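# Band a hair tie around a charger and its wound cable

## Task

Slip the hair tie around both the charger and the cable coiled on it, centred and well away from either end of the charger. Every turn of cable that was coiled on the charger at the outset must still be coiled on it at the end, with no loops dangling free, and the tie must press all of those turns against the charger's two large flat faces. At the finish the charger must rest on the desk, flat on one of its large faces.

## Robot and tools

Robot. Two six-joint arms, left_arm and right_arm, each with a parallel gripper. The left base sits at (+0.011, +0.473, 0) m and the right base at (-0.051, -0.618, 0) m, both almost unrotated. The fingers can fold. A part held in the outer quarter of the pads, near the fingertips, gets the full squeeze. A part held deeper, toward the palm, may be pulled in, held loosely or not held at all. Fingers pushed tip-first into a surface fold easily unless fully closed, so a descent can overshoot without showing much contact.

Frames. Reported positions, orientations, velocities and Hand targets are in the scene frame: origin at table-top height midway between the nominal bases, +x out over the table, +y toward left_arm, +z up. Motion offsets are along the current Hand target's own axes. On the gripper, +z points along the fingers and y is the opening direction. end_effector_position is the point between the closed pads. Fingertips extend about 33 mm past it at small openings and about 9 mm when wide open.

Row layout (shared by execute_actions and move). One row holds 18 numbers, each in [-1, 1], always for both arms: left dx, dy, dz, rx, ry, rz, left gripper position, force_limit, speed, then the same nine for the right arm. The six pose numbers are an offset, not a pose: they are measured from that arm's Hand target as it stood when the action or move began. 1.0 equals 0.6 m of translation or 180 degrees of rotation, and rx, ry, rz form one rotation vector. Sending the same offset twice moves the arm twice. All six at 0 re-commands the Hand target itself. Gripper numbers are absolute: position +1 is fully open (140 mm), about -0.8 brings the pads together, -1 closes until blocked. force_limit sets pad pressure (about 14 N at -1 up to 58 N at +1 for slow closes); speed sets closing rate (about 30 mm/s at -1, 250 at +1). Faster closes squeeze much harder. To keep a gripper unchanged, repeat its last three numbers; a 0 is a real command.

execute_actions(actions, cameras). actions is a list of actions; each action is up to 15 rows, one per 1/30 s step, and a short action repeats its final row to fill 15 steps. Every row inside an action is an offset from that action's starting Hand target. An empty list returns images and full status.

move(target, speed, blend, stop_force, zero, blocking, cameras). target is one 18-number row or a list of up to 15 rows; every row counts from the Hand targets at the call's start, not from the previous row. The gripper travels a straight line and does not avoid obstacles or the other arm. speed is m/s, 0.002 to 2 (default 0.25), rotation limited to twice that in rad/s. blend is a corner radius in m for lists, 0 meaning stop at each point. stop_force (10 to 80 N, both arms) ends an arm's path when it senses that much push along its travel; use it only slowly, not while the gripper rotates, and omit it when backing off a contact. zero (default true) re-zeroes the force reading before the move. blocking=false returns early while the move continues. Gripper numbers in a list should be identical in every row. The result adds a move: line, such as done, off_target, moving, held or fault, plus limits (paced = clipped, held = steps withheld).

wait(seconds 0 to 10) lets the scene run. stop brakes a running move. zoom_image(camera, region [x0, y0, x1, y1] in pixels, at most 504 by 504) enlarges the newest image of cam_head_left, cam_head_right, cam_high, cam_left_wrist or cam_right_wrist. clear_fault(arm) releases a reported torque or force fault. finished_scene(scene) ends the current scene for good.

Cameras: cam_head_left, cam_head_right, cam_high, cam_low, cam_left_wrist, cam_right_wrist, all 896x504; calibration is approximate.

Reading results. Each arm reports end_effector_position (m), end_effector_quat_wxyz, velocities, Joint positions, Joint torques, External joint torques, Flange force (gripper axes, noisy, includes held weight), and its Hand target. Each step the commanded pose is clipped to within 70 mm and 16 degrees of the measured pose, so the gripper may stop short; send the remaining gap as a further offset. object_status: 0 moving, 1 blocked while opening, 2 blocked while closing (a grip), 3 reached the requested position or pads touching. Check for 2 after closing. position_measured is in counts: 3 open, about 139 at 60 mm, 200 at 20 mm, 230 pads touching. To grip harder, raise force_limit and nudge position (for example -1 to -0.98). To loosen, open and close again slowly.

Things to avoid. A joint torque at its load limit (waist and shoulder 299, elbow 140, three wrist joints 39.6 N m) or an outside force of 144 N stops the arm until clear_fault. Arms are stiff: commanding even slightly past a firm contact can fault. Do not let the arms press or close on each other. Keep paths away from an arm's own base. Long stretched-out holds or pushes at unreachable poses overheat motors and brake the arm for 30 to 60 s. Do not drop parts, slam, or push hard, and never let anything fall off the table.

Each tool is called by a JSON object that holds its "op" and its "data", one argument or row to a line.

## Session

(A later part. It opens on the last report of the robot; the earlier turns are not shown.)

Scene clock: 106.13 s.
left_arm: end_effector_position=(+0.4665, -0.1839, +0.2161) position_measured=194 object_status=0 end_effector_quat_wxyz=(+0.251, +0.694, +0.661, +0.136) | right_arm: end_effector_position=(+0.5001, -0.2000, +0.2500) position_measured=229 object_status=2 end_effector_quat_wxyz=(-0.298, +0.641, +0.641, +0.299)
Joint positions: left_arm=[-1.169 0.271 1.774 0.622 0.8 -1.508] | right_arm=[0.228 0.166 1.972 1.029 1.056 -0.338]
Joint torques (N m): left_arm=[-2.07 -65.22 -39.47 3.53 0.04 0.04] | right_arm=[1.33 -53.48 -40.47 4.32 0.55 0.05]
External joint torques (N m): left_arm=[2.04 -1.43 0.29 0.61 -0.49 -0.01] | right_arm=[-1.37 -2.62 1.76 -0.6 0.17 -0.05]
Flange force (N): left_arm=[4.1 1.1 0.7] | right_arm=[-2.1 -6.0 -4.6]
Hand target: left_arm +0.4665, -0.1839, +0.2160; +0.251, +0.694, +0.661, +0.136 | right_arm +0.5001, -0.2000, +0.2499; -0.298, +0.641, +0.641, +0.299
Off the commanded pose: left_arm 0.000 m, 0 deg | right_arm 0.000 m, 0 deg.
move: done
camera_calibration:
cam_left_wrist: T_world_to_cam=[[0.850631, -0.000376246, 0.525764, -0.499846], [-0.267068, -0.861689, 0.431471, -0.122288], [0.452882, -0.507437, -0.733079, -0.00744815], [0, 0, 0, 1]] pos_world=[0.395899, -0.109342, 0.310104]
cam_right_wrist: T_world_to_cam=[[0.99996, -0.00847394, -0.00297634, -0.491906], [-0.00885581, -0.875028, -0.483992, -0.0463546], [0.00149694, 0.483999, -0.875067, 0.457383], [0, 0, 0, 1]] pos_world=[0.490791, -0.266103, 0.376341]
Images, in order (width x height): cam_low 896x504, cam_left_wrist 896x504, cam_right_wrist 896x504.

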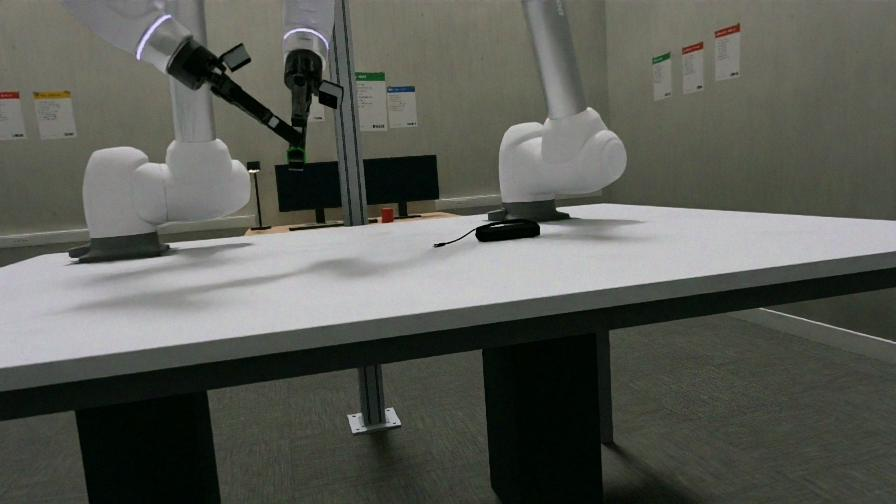

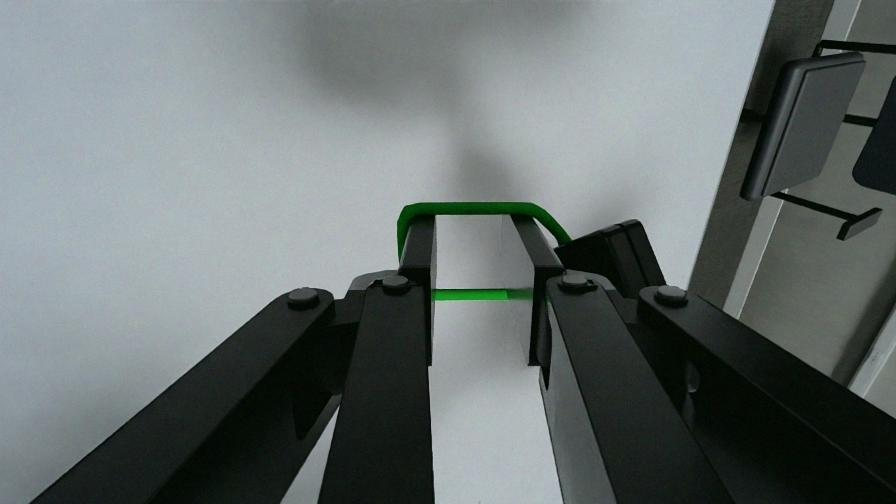

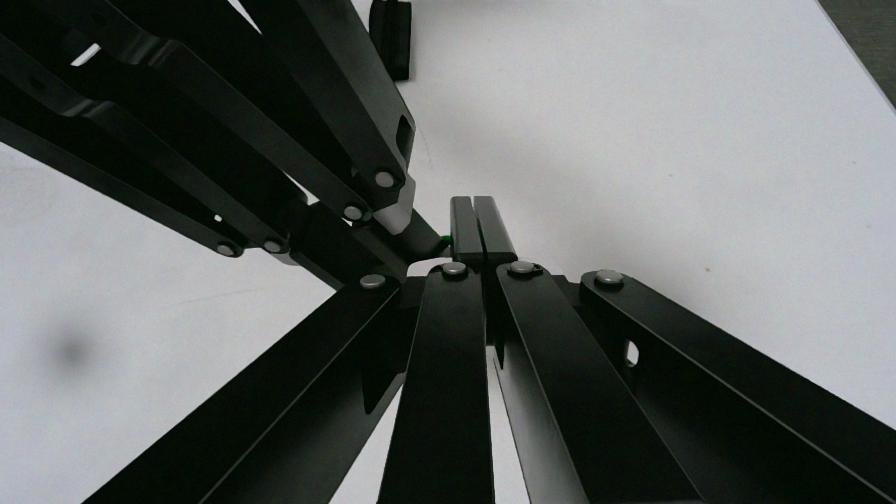

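{"op": "move", "data": {
  "target": [
    [0,0,0,0,0,0,-0.5145,0.3,-1,0,0.006,0,0,0,0,-0.7,-0.3,-1],
    [0,0,0,0,0,0,-0.5145,0.3,-1,0.0,0.006,-0.05,0,0,0,-0.7,-0.3,-1],
    [0,0,0,0,0,0,-0.5145,0.3,-1,0.0,0.006,-0.17,0,0,0,-0.7,-0.3,-1]
  ],
  "speed": [0.02,0.06,0.2],
  "blend": [0,0.005,0],
  "cameras": ["cam_left_wrist","cam_low","cam_right_wrist"]
}}

{"op": "zoom_image", "data": {
  "camera": "cam_low",
  "region": [240, 90, 360, 190]
}}

{"op": "zoom_image", "data": {
  "camera": "cam_left_wrist",
  "region": [370, 130, 620, 320]
}}

Scene clock: 108.33 s.
left_arm: end_effector_position=(+0.4665, -0.1839, +0.2160) position_measured=194 object_status=3 end_effector_quat_wxyz=(+0.251, +0.694, +0.661, +0.136) | right_arm: end_effector_position=(+0.5036, -0.2781, +0.3155) position_measured=217 object_status=3 end_effector_quat_wxyz=(-0.298, +0.641, +0.641, +0.299)
Joint positions: left_arm=[-1.169 0.271 1.774 0.622 0.8 -1.508] | right_arm=[0.091 0.09 1.926 0.946 1.224 -0.299]
Joint torques (N m): left_arm=[-0.58 -66.38 -40.24 4.08 -0.01 0.06] | right_arm=[0.63 -47.25 -40.84 4.53 0.85 0.06]
External joint torques (N m): left_arm=[0.62 -0.62 0.93 0.07 -0.45 -0.04] | right_arm=[-0.49 -2.59 0.41 -0.23 -0.2 -0.06]
Flange force (N): left_arm=[3.2 -0.8 0.4] | right_arm=[0.0 -4.6 -1.9]
Hand target: left_arm +0.4665, -0.1839, +0.2160; +0.251, +0.694, +0.661, +0.136 | right_arm +0.5036, -0.2781, +0.3155; -0.298, +0.641, +0.641, +0.299
Off the commanded pose: left_arm 0.000 m, 0 deg | right_arm 0.000 m, 0 deg.
move: done
camera_calibration:
cam_left_wrist: T_world_to_cam=[[0.850631, -0.000376246, 0.525764, -0.499761], [-0.267068, -0.861689, 0.431471, -0.122314], [0.452882, -0.507437, -0.733079, -0.00740287], [0, 0, 0, 1]] pos_world=[0.395799, -0.109342, 0.310104]
cam_right_wrist: T_world_to_cam=[[0.99996, -0.00842499, -0.00306353, -0.495817], [-0.00885518, -0.875028, -0.483991, -0.0828751], [0.00139694, 0.483999, -0.875067, 0.552496], [0, 0, 0, 1]] pos_world=[0.494291, -0.344103, 0.441841]
Images, in order (width x height): cam_low 896x504, cam_left_wrist 896x504, cam_right_wrist 896x504.

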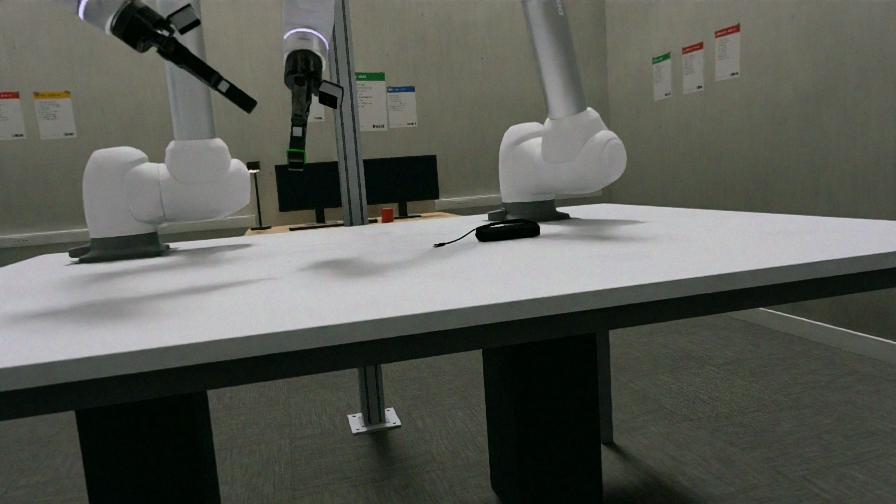

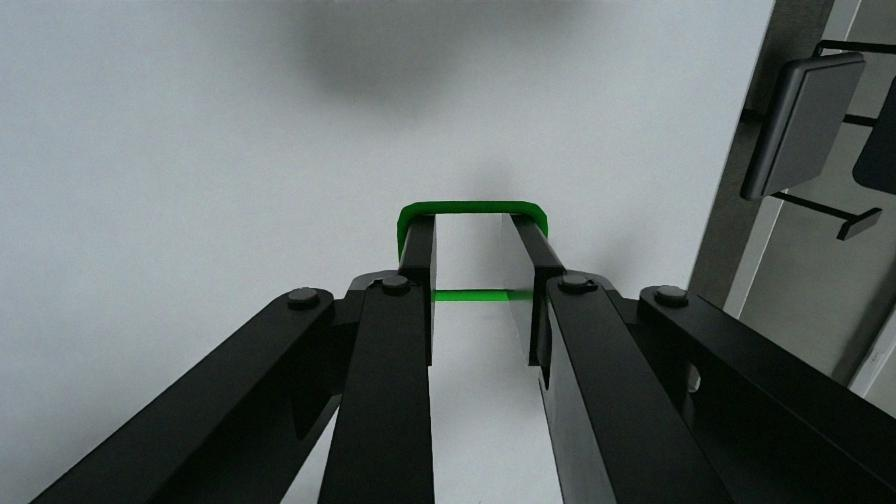

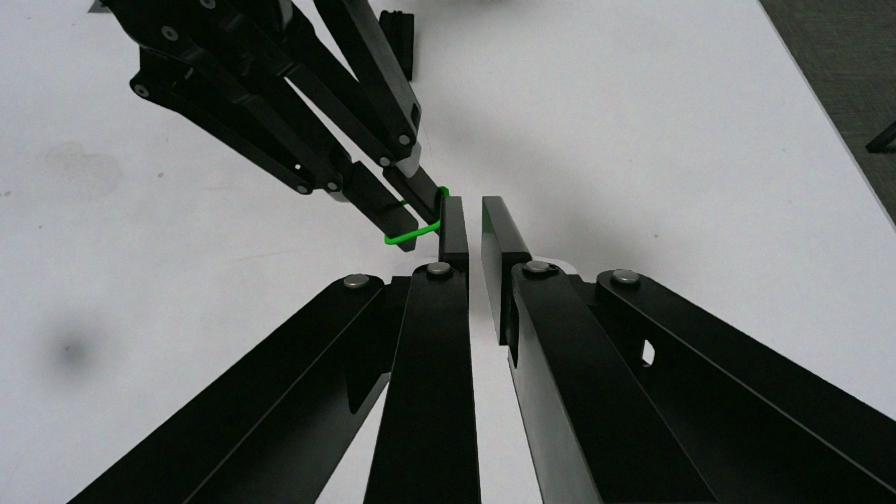

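Scaled by 4.200 from the camera's 896x504 image, which has a finer 1280x720 frame.

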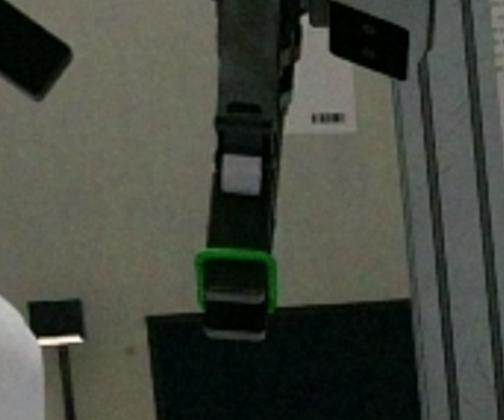

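Scaled by 2.016 from the camera's 896x504 image, which has a finer 1280x720 frame.

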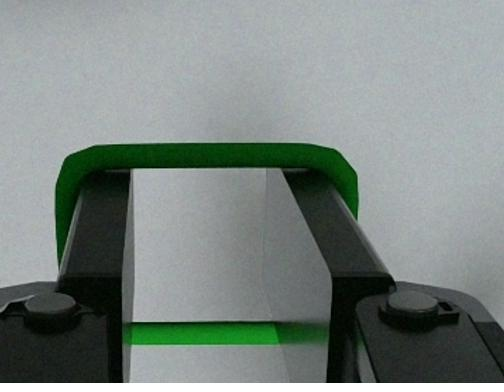

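{"op": "move", "data": {
  "target": [
    [0.9905,0.1917,-0.3767,0.1238,-0.4338,-0.1469,-0.5145,0.3,-1,0,0,0,0,0,0,-0.7,-0.3,-1],
    [0.9905,0.1917,-0.3767,0.1238,-0.4338,-0.1469,-0.5145,0.3,-1,0.4287,-0.1227,0.6805,0,-0.2778,0,-0.7,-0.3,-1]
  ],
  "speed": [0.35,0.4],
  "cameras": ["all"]
}}

{"op": "zoom_image", "data": {
  "camera": "cam_left_wrist",
  "region": [370, 130, 620, 320]
}}

Scene clock: 114.43 s.
left_arm: end_effector_position=(+0.5003, +0.4400, +0.3808) position_measured=194 object_status=3 end_effector_quat_wxyz=(+0.500, +0.500, +0.500, -0.500) | right_arm: end_effector_position=(+0.4304, +0.2000, +0.2500) position_measured=217 object_status=3 end_effector_quat_wxyz=(+0.000, +0.707, +0.707, +0.000)
Joint positions: left_arm=[0.502 0.254 2.045 -1.231 1.929 0.79] | right_arm=[1.002 0.684 0.977 -0.001 1.48 1.003]
Joint torques (N m): left_arm=[-1.04 -52.6 -27.68 -1.08 2.53 -0.1] | right_arm=[1.74 -105.63 -42.81 4.61 0.3 0.1]
External joint torques (N m): left_arm=[1.11 -0.96 0.48 0.32 -0.56 0.1] | right_arm=[-1.61 -3.95 0.07 -0.2 -0.35 -0.1]
Flange force (N): left_arm=[0.0 -2.9 -0.3] | right_arm=[-8.2 -2.7 0.0]
Hand target: left_arm +0.5003, +0.4400, +0.3808; +0.500, +0.500, +0.500, -0.500 | right_arm +0.4304, +0.2001, +0.2499; +0.000, +0.707, +0.707, +0.000
Off the commanded pose: left_arm 0.000 m, 0 deg | right_arm 0.000 m, 0 deg.
move: done; limits=paced
camera_calibration:
cam_left_wrist: T_world_to_cam=[[0.999993, -0.00361054, -0.00115362, -0.487559], [0.00235888, 0.354573, 0.935025, -0.508413], [-0.0029669, -0.935021, 0.354579, 0.41666], [0, 0, 0, 1]] pos_world=[0.489991, 0.568095, 0.327078]
cam_right_wrist: T_world_to_cam=[[0.999956, -0.00844189, 0.00410056, -0.420592], [-0.00935146, -0.933193, 0.359254, 0.104157], [0.000793833, -0.359277, -0.933231, 0.447354], [0, 0, 0, 1]] pos_world=[0.421192, 0.254372, 0.38179]

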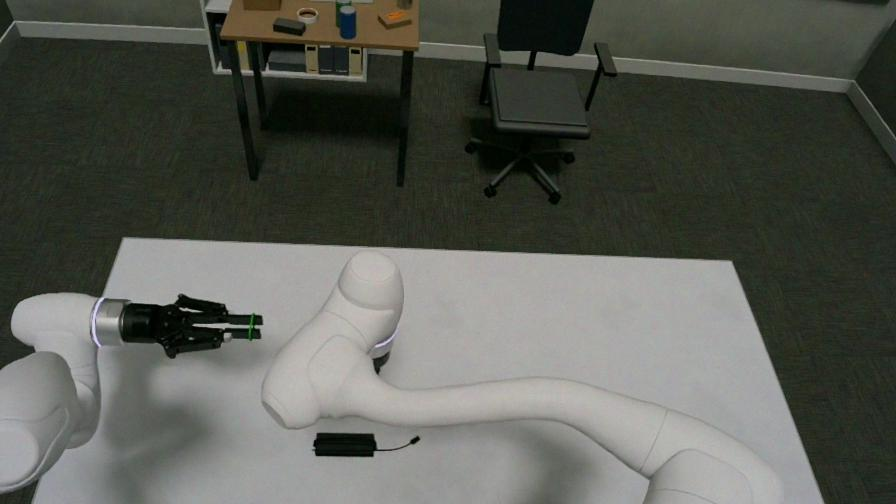

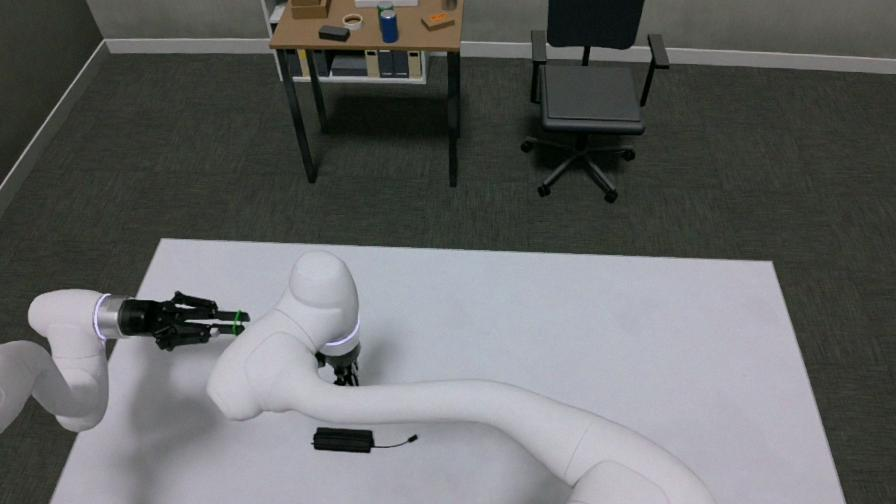

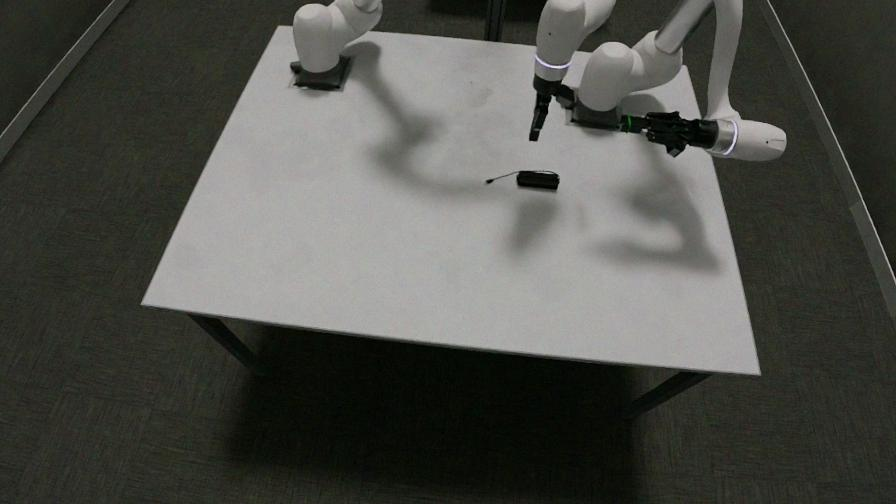

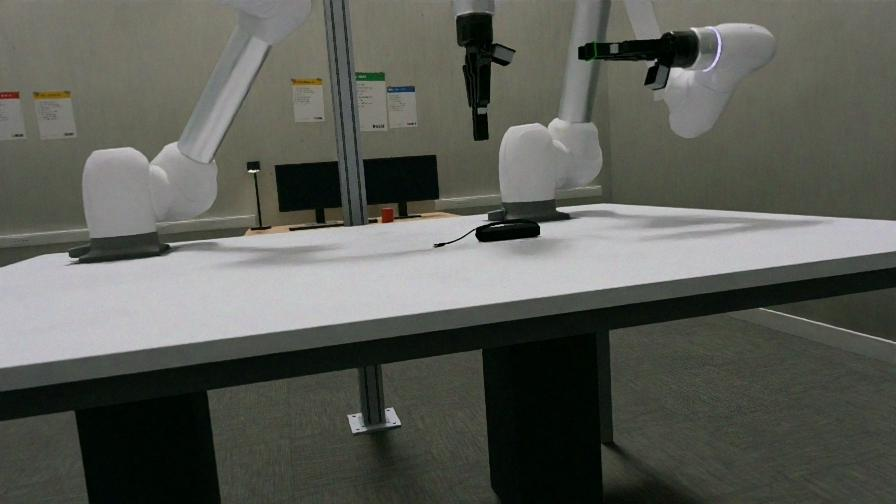

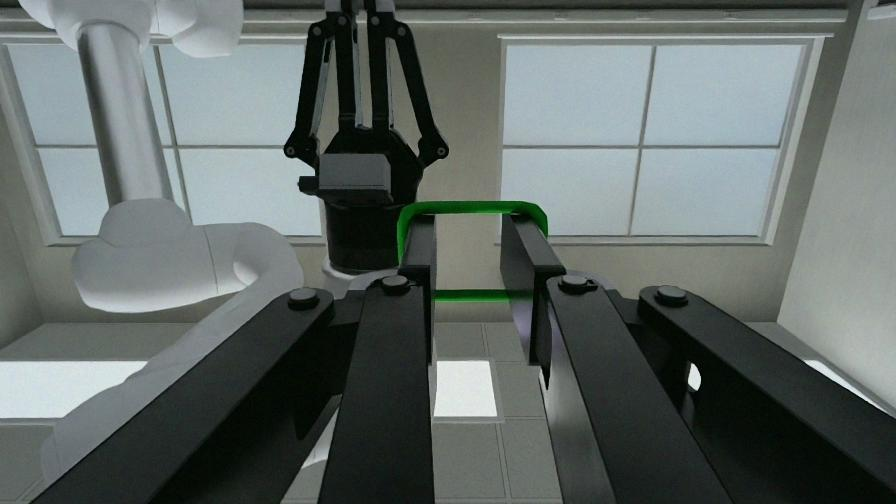

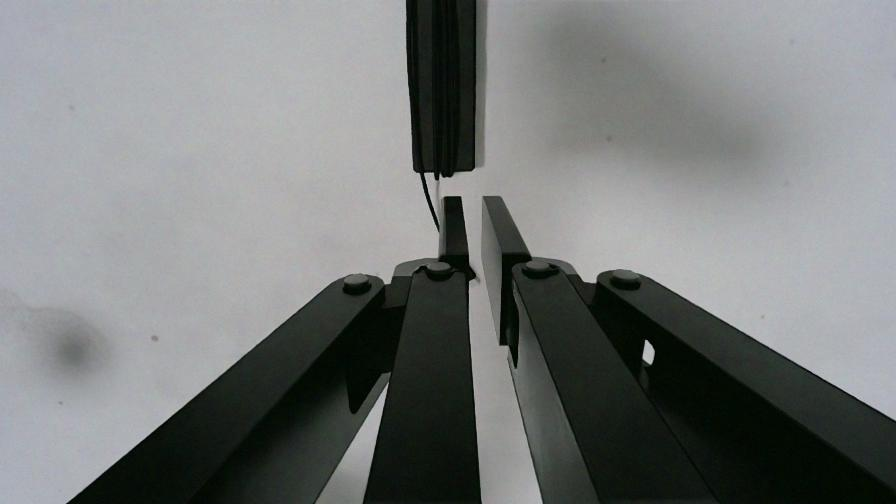

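Scaled by 2.016 from the camera's 896x504 image, which has a finer 1280x720 frame.

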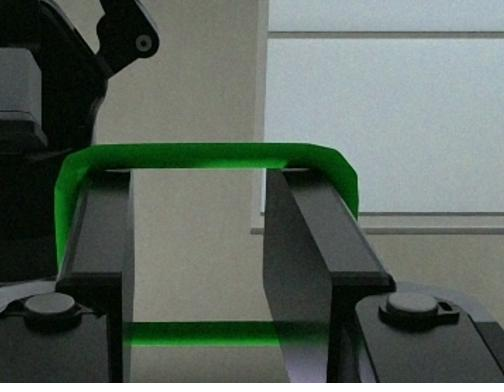

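{"op": "move", "data": {
  "target": [0,0,0,0,0,0,-0.5145,0.3,-1,0.031,-0.019,0.2833,0,0,0,0.05,0.3,0],
  "speed": 0.2,
  "cameras": ["cam_right_wrist","cam_low"]
}}

{"op": "zoom_image", "data": {
  "camera": "cam_low",
  "region": [420, 130, 580, 270]
}}

Scene clock: 116.13 s.
left_arm: end_effector_position=(+0.5003, +0.4400, +0.3808) position_measured=194 object_status=3 end_effector_quat_wxyz=(+0.500, +0.500, +0.500, -0.500) | right_arm: end_effector_position=(+0.4191, +0.2186, +0.0800) position_measured=123 object_status=3 end_effector_quat_wxyz=(+0.000, +0.707, +0.707, +0.000)
Joint positions: left_arm=[0.502 0.254 2.045 -1.231 1.929 0.79] | right_arm=[1.023 0.77 1.139 -0.001 1.233 1.024]
Joint torques (N m): left_arm=[-0.73 -52.31 -27.73 -1.1 2.51 0.02] | right_arm=[1.78 -109.19 -40.91 4.36 0.07 0.04]
External joint torques (N m): left_arm=[0.78 -0.87 0.54 0.35 -0.55 -0.02] | right_arm=[-1.59 -5.28 0.24 -0.16 -0.13 -0.05]
Flange force (N): left_arm=[-0.1 -2.5 0.2] | right_arm=[-9.4 -3.3 -2.7]
Hand target: left_arm +0.5003, +0.4400, +0.3808; +0.500, +0.500, +0.500, -0.500 | right_arm +0.4191, +0.2186, +0.0799; +0.000, +0.707, +0.707, +0.000
Off the commanded pose: left_arm 0.000 m, 0 deg | right_arm 0.000 m, 0 deg.
move: done
camera_calibration:
cam_right_wrist: T_world_to_cam=[[0.999956, -0.00844158, 0.00410045, -0.40844], [-0.00935114, -0.933193, 0.359254, 0.182352], [0.000793835, -0.359277, -0.933231, 0.295454], [0, 0, 0, 1]] pos_world=[0.409892, 0.272872, 0.21189]
Images, in order (width x height): cam_low 896x504, cam_right_wrist 896x504.

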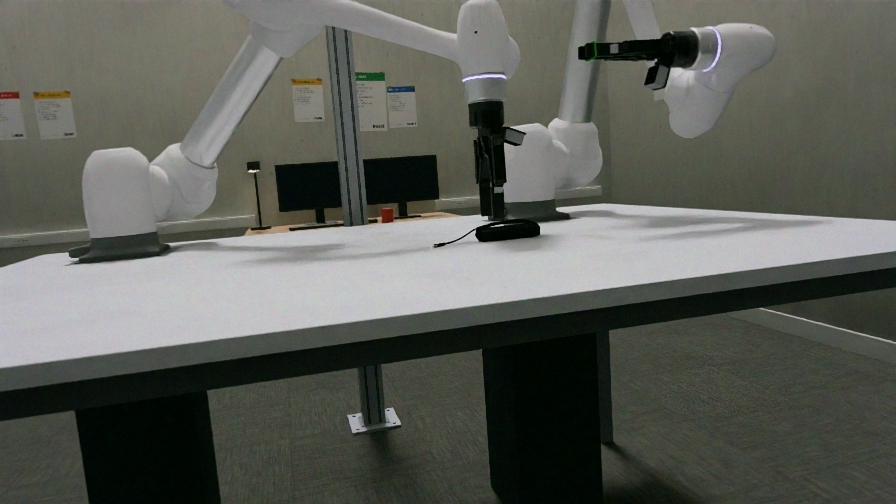

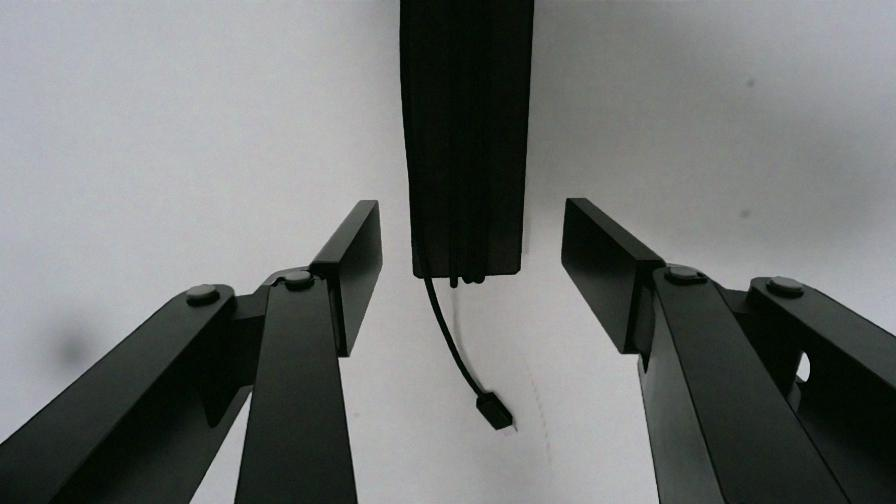

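Scaled by 3.150 from the camera's 896x504 image, which has a finer 1280x720 frame.

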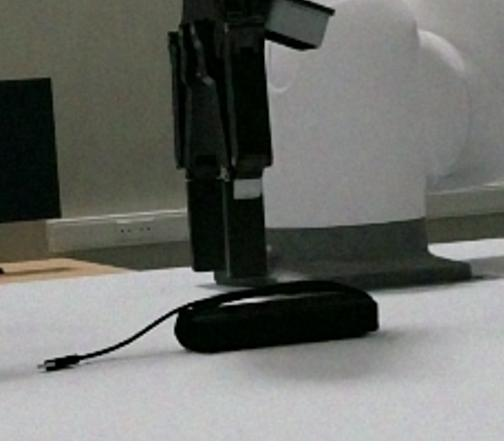

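{"op": "move", "data": {
  "target": [
    [0,0,0,0,0,0,-0.5145,0.3,-1,0,-0.001,0.0738,0,0,0,0.05,0.3,0],
    [0,0,0,0,0,0,-0.5145,0.3,-1,0,-0.001,0.0738,0,0,0,-1,0.3,-1]
  ],
  "speed": 0.08,
  "cameras": ["cam_right_wrist","cam_low"]
}}

{"op": "zoom_image", "data": {
  "camera": "cam_low",
  "region": [420, 130, 580, 270]
}}

{"op": "zoom_image", "data": {
  "camera": "cam_right_wrist",
  "region": [340, 0, 680, 504]
}}

Scene clock: 118.60 s.
left_arm: end_effector_position=(+0.5003, +0.4400, +0.3808) position_measured=194 object_status=3 end_effector_quat_wxyz=(+0.500, +0.500, +0.500, -0.500) | right_arm: end_effector_position=(+0.4185, +0.2186, +0.0356) position_measured=156 object_status=0 end_effector_quat_wxyz=(+0.000, +0.707, +0.707, +0.000)
Joint positions: left_arm=[0.502 0.254 2.045 -1.231 1.929 0.79] | right_arm=[1.023 0.798 1.173 -0.001 1.171 1.024]
Joint torques (N m): left_arm=[-0.19 -52.36 -27.77 -1.14 2.45 -0.04] | right_arm=[1.53 -104.46 -37.05 4.2 0.19 0.09]
External joint torques (N m): left_arm=[0.18 -0.69 0.62 0.39 -0.48 0.04] | right_arm=[-1.5 -11.08 -2.64 -0.11 -0.24 -0.09]
Flange force (N): left_arm=[0.3 -2.0 1.0] | right_arm=[-9.8 -3.6 -9.0]
Hand target: left_arm +0.5003, +0.4400, +0.3808; +0.500, +0.500, +0.500, -0.500 | right_arm +0.4185, +0.2186, +0.0356; +0.000, +0.707, +0.707, +0.000
Off the commanded pose: left_arm 0.000 m, 0 deg | right_arm 0.000 m, 0 deg.
move: done
camera_calibration:
cam_right_wrist: T_world_to_cam=[[0.999956, -0.00844158, 0.00410045, -0.407658], [-0.00935114, -0.933193, 0.359254, 0.198298], [0.000793835, -0.359277, -0.933231, 0.254019], [0, 0, 0, 1]] pos_world=[0.409292, 0.272872, 0.16749]
Images, in order (width x height): cam_low 896x504, cam_right_wrist 896x504.

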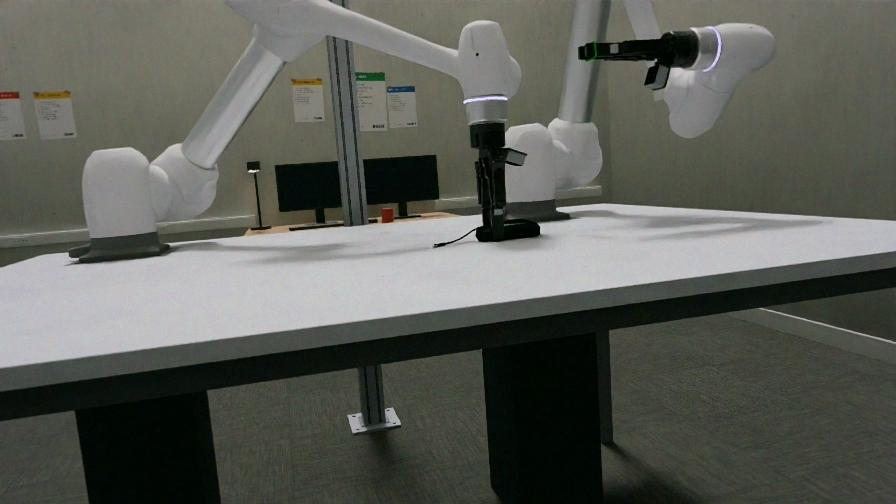

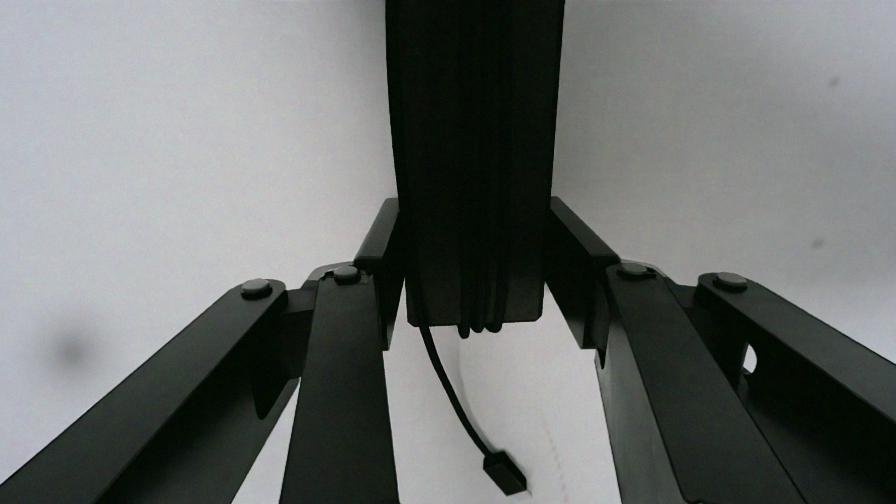

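Scaled by 3.150 from the camera's 896x504 image, which has a finer 1280x720 frame.

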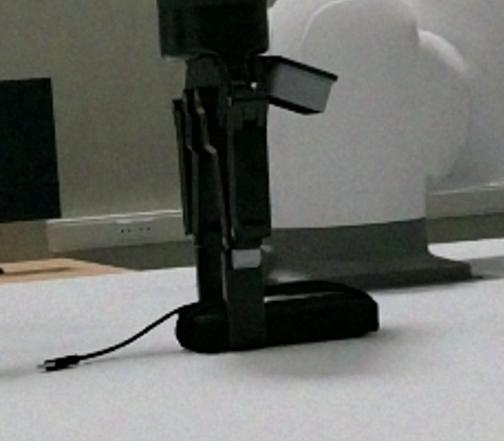

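Scaled by 1.000.

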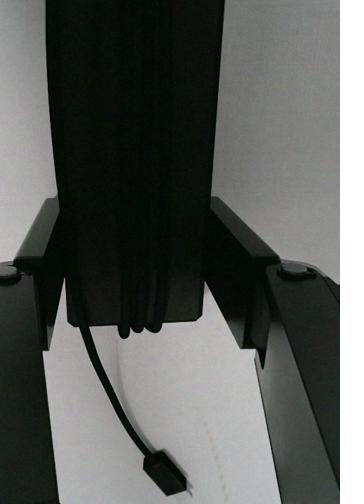

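{"op": "wait", "data": {
  "seconds": 0.5
}}

{"op": "move", "data": {
  "target": [
    [0,0,0,0,0,0,-0.5145,0.3,-1,0,0,-0.1667,0,0,0,-1,0.3,-1],
    [0,0,0,0,0,0,-0.5145,0.3,-1,-0.3143,0.0525,-0.4073,0.31,0,0,-1,0.3,-1]
  ],
  "speed": [0.12,0.35],
  "blend": [0.02,0],
  "cameras": ["cam_right_wrist","cam_low","cam_head_left"]
}}

{"op": "zoom_image", "data": {
  "camera": "cam_right_wrist",
  "region": [300, 0, 640, 504]
}}

Scene clock: 119.60 s.
left_arm: end_effector_position=(+0.5003, +0.4400, +0.3808) position_measured=194 object_status=3 end_effector_quat_wxyz=(+0.500, +0.500, +0.500, -0.500) | right_arm: end_effector_position=(+0.4185, +0.2186, +0.0356) position_measured=156 object_status=2 end_effector_quat_wxyz=(+0.000, +0.707, +0.707, +0.000)
Joint positions: left_arm=[0.502 0.254 2.045 -1.231 1.929 0.79] | right_arm=[1.023 0.798 1.173 -0.001 1.171 1.024]
Joint torques (N m): left_arm=[-0.39 -52.53 -27.7 -1.13 2.52 -0.04] | right_arm=[1.32 -104.74 -36.94 4.19 0.16 0.08]
External joint torques (N m): left_arm=[0.42 -0.58 0.53 0.37 -0.55 0.04] | right_arm=[-0.97 -10.66 -2.62 -0.11 -0.21 -0.08]
Flange force (N): left_arm=[0.4 -1.9 0.5] | right_arm=[-9.0 -3.8 -8.7]
Hand target: left_arm +0.5003, +0.4400, +0.3808; +0.500, +0.500, +0.500, -0.500 | right_arm +0.4185, +0.2186, +0.0356; +0.000, +0.707, +0.707, +0.000
Tool commands: left_gripper/position=-0.5145 left_gripper/force_limit=+0.3 left_gripper/speed=-1.0 right_gripper/position=-1.0 right_gripper/force_limit=+0.3 right_gripper/speed=-1.0
Off the commanded pose: left_arm 0.000 m, 0 deg | right_arm 0.000 m, 0 deg.
wait: 0.50 s; at rest from the start

Scene clock: 122.30 s.
left_arm: end_effector_position=(+0.5003, +0.4400, +0.3808) position_measured=194 object_status=3 end_effector_quat_wxyz=(+0.500, +0.500, +0.500, -0.500) | right_arm: end_effector_position=(+0.4497, +0.0301, +0.2802) position_measured=156 object_status=2 end_effector_quat_wxyz=(-0.331, +0.625, +0.625, -0.331)
Joint positions: left_arm=[0.502 0.254 2.045 -1.231 1.929 0.79] | right_arm=[0.662 0.837 0.915 0.648 2.141 0.802]
Joint torques (N m): left_arm=[-0.53 -51.84 -27.92 -1.11 2.57 0.02] | right_arm=[2.18 -116.09 -41.09 5.53 2.34 -0.01]
External joint torques (N m): left_arm=[0.61 -1.58 0.7 0.36 -0.6 -0.01] | right_arm=[-1.68 -3.17 0.35 -0.65 -0.74 -0.03]
Flange force (N): left_arm=[-0.8 -3.4 1.2] | right_arm=[-7.2 -2.9 5.2]
Hand target: left_arm +0.5003, +0.4400, +0.3808; +0.500, +0.500, +0.500, -0.500 | right_arm +0.4497, +0.0301, +0.2801; -0.331, +0.625, +0.625, -0.331
Off the commanded pose: left_arm 0.000 m, 0 deg | right_arm 0.000 m, 0 deg.
move: done
camera_calibration:
cam_right_wrist: T_world_to_cam=[[0.565656, -0.00836217, -0.824599, -0.0140155], [0.291131, -0.933535, 0.209176, -0.158126], [-0.771541, -0.358388, -0.525626, 0.647636], [0, 0, 0, 1]] pos_world=[0.553641, 0.084372, 0.361933]
Images, in order (width x height): cam_head_left 896x504, cam_low 896x504, cam_right_wrist 896x504.

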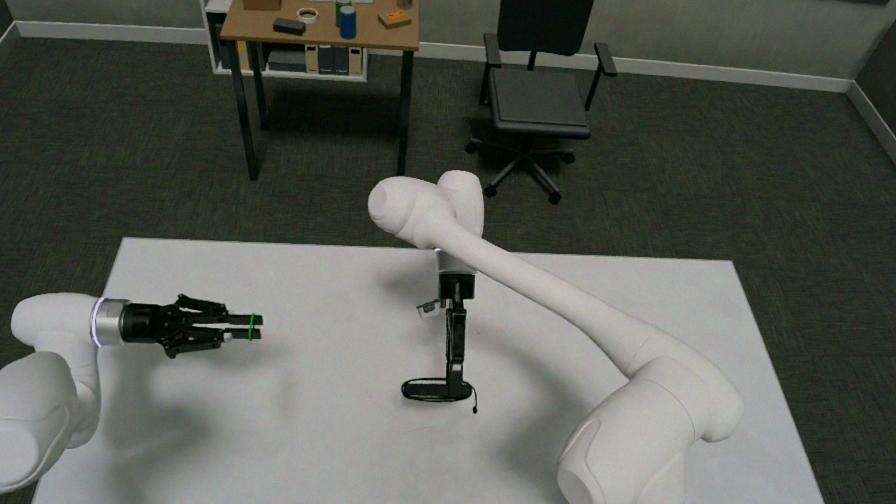

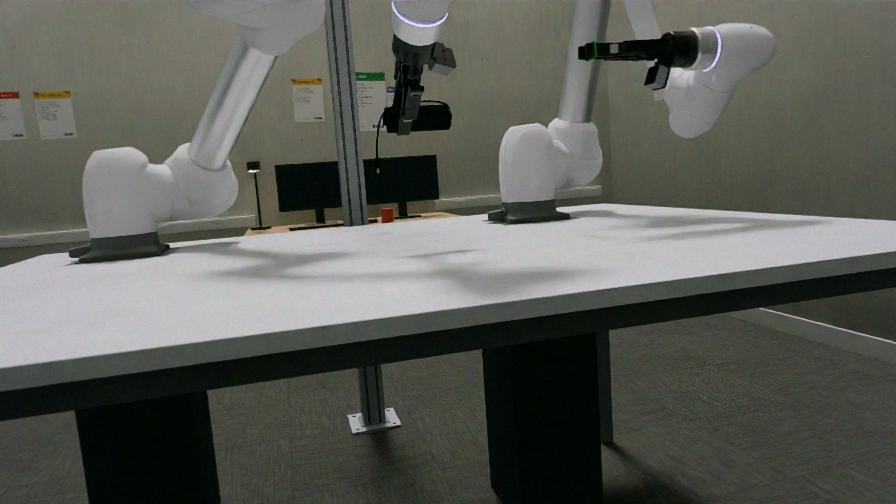

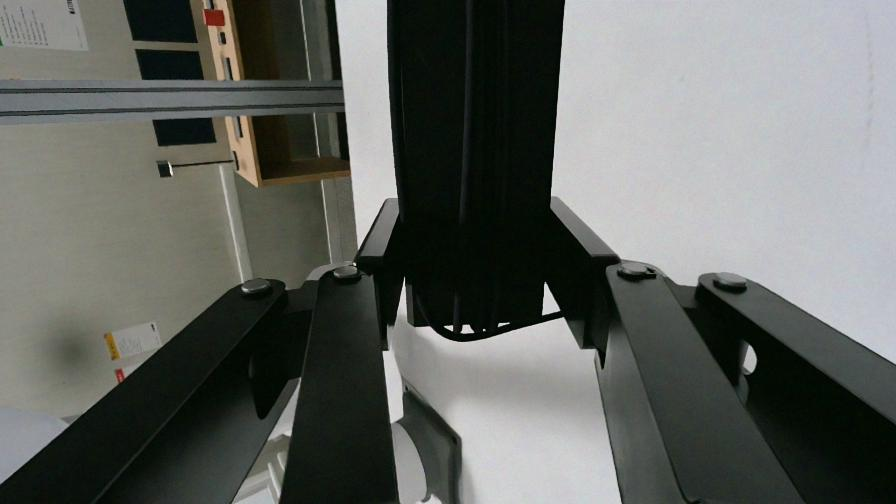

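Scaled by 1.000.

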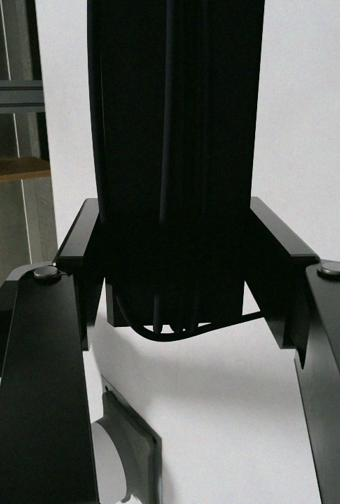

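{"op": "zoom_image", "data": {
  "camera": "cam_low",
  "region": [360, 40, 480, 190]
}}

{"op": "zoom_image", "data": {
  "camera": "cam_right_wrist",
  "region": [370, 100, 580, 360]
}}

{"op": "zoom_image", "data": {
  "camera": "cam_head_left",
  "region": [380, 340, 500, 430]
}}

Scaled by 3.360 from the camera's 896x504 image, which has a finer 1280x720 frame.

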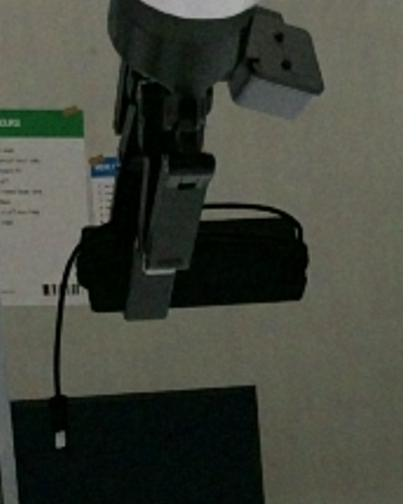

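Scaled by 1.938 from the camera's 896x504 image, which has a finer 1280x720 frame.

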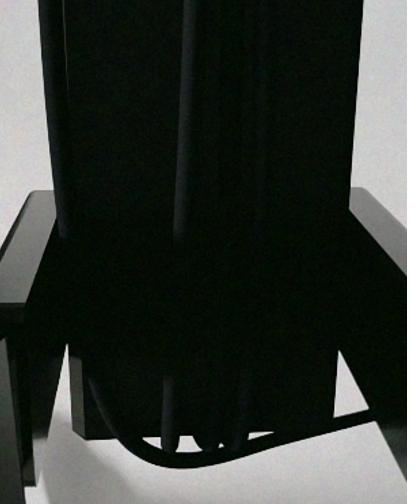

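Scaled by 4.200 from the camera's 896x504 image, which has a finer 1280x720 frame.

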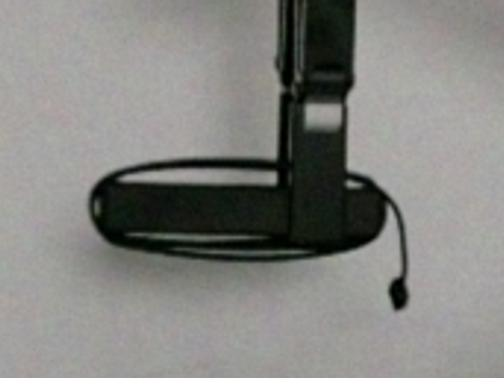

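{"op": "move", "data": {
  "target": [0,0,0,0,0,0,-0.5145,0.3,-1,0,0,0,0.078,0,0,-1,0.3,-1],
  "speed": 0.3,
  "cameras": ["cam_right_wrist","cam_low"]
}}

{"op": "zoom_image", "data": {
  "camera": "cam_right_wrist",
  "region": [370, 100, 580, 360]
}}

Scene clock: 123.70 s.
left_arm: end_effector_position=(+0.5003, +0.4400, +0.3808) position_measured=194 object_status=3 end_effector_quat_wxyz=(+0.500, +0.500, +0.500, -0.500) | right_arm: end_effector_position=(+0.4497, +0.0301, +0.2802) position_measured=156 object_status=2 end_effector_quat_wxyz=(-0.405, +0.580, +0.580, -0.405)
Joint positions: left_arm=[0.502 0.254 2.045 -1.231 1.929 0.79] | right_arm=[0.639 0.926 0.881 0.831 2.28 0.872]
Joint torques (N m): left_arm=[-0.61 -52.6 -27.94 -1.11 2.51 -0.08] | right_arm=[1.98 -122.12 -41.67 5.27 2.53 -0.23]
External joint torques (N m): left_arm=[0.64 -0.71 0.71 0.36 -0.55 0.08] | right_arm=[-2.11 -2.89 1.25 -0.79 -0.84 0.19]
Flange force (N): left_arm=[0.4 -2.6 0.5] | right_arm=[-9.2 -2.1 8.3]
Hand target: left_arm +0.5003, +0.4400, +0.3808; +0.500, +0.500, +0.500, -0.500 | right_arm +0.4497, +0.0301, +0.2801; -0.405, +0.580, +0.580, -0.405
Off the commanded pose: left_arm 0.000 m, 0 deg | right_arm 0.000 m, 0 deg.
move: done
camera_calibration:
cam_right_wrist: T_world_to_cam=[[0.34862, -0.0082715, -0.937228, 0.115158], [0.333123, -0.933577, 0.132151, -0.15552], [-0.876067, -0.358283, -0.322708, 0.637791], [0, 0, 0, 1]] pos_world=[0.570409, 0.084272, 0.334301]
Images, in order (width x height): cam_low 896x504, cam_right_wrist 896x504.

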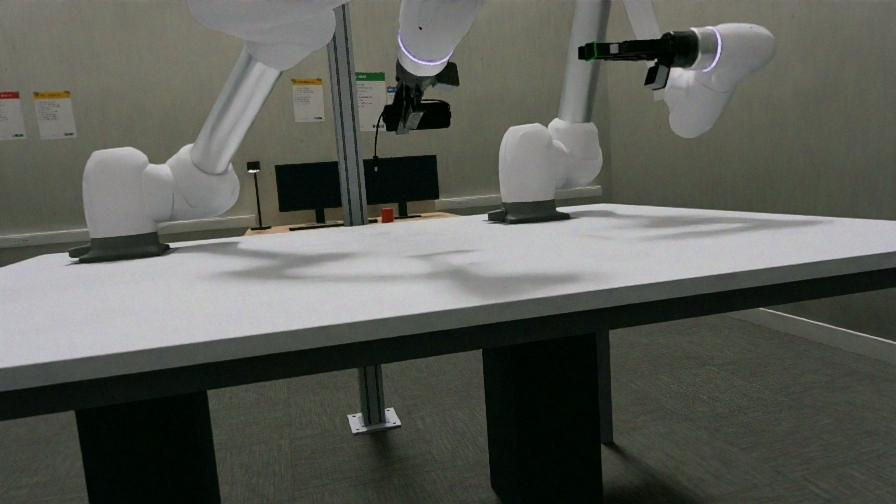

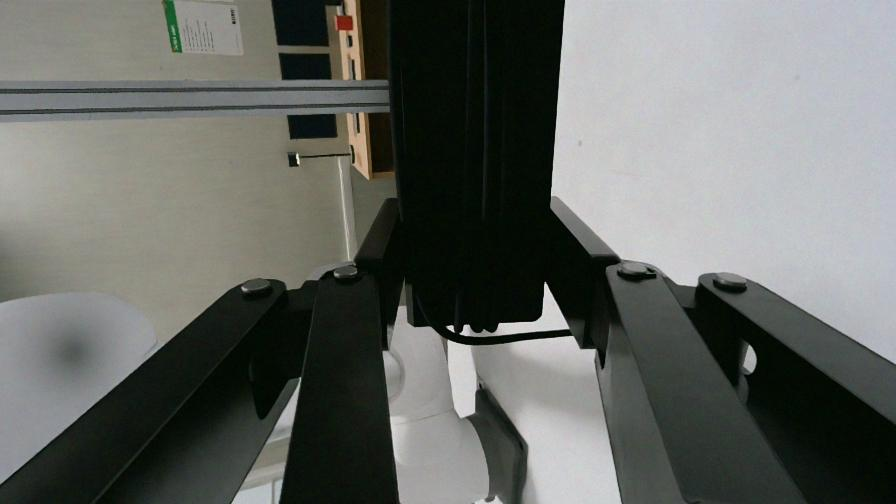

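Scaled by 1.938 from the camera's 896x504 image, which has a finer 1280x720 frame.

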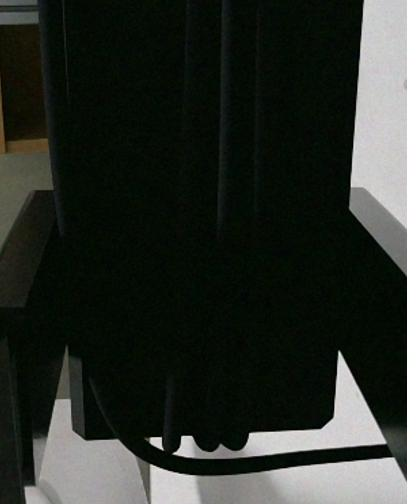

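{"op": "move", "data": {
  "target": [
    [0,0,0,0,0,0,-0.5145,0.3,-1,-0.0668,0.2296,0.1017,-0.388,0,0,-1,0.3,-1],
    [0,0,0,0,0,0,-0.5145,0.3,-1,0.0998,0.3772,0.1562,-0.388,0,0,-1,0.3,-1]
  ],
  "speed": [0.35,0.1],
  "blend": [0.01,0],
  "cameras": ["cam_right_wrist","cam_low"]
}}

{"op": "zoom_image", "data": {
  "camera": "cam_right_wrist",
  "region": [340, 0, 600, 504]
}}

{"op": "zoom_image", "data": {
  "camera": "cam_low",
  "region": [360, 150, 520, 290]
}}

Scene clock: 128.17 s.
left_arm: end_effector_position=(+0.5003, +0.4400, +0.3808) position_measured=194 object_status=3 end_effector_quat_wxyz=(+0.500, +0.500, +0.500, -0.500) | right_arm: end_effector_position=(+0.4399, +0.0898, +0.0354) position_measured=156 object_status=2 end_effector_quat_wxyz=(+0.000, +0.707, +0.707, +0.000)
Joint positions: left_arm=[0.502 0.254 2.045 -1.231 1.929 0.79] | right_arm=[0.924 0.651 1.44 -0.001 1.051 0.925]
Joint torques (N m): left_arm=[-0.68 -51.91 -27.77 -1.09 2.45 -0.08] | right_arm=[2.77 -94 -37.94 4.67 -0.74 0.04]
External joint torques (N m): left_arm=[0.63 -0.9 0.59 0.32 -0.49 0.08] | right_arm=[-2.64 -7.13 0.87 -0.84 0.7 -0.04]
Flange force (N): left_arm=[0.0 -2.6 0.5] | right_arm=[-11.3 -4.0 -6.2]
Hand target: left_arm +0.5003, +0.4400, +0.3808; +0.500, +0.500, +0.500, -0.500 | right_arm +0.4399, +0.0899, +0.0353; +0.000, +0.707, +0.707, +0.000
Off the commanded pose: left_arm 0.000 m, 0 deg | right_arm 0.000 m, 0 deg.
move: done
camera_calibration:
cam_right_wrist: T_world_to_cam=[[0.999956, -0.00844189, 0.00410056, -0.430142], [-0.00935146, -0.933193, 0.359254, 0.0784679], [0.000793833, -0.359277, -0.933231, 0.207576], [0, 0, 0, 1]] pos_world=[0.430692, 0.144172, 0.16729]
Images, in order (width x height): cam_low 896x504, cam_right_wrist 896x504.

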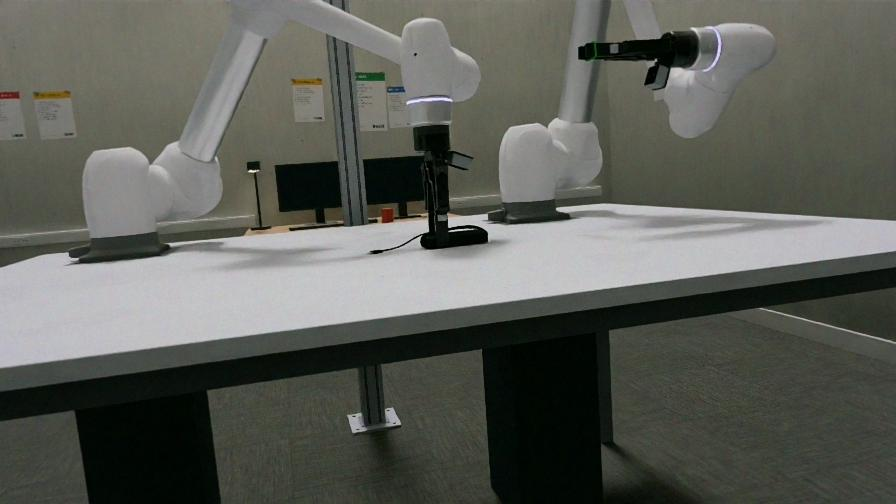

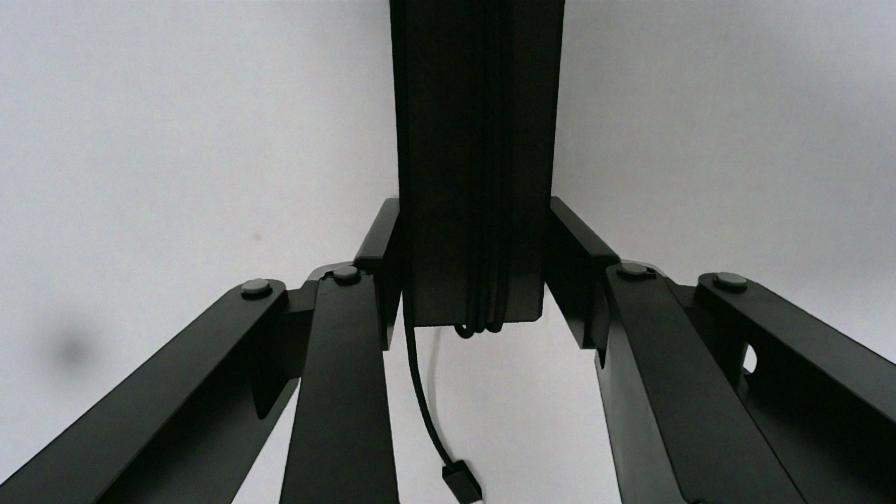

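Scaled by 1.000.

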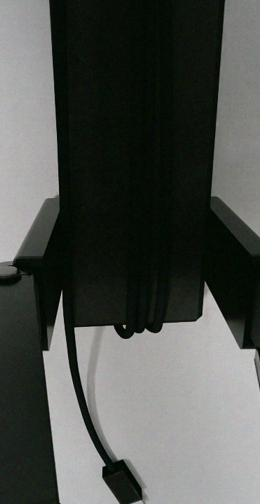

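Scaled by 3.150 from the camera's 896x504 image, which has a finer 1280x720 frame.

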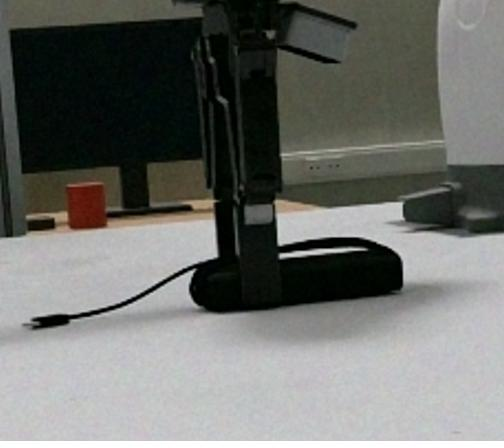

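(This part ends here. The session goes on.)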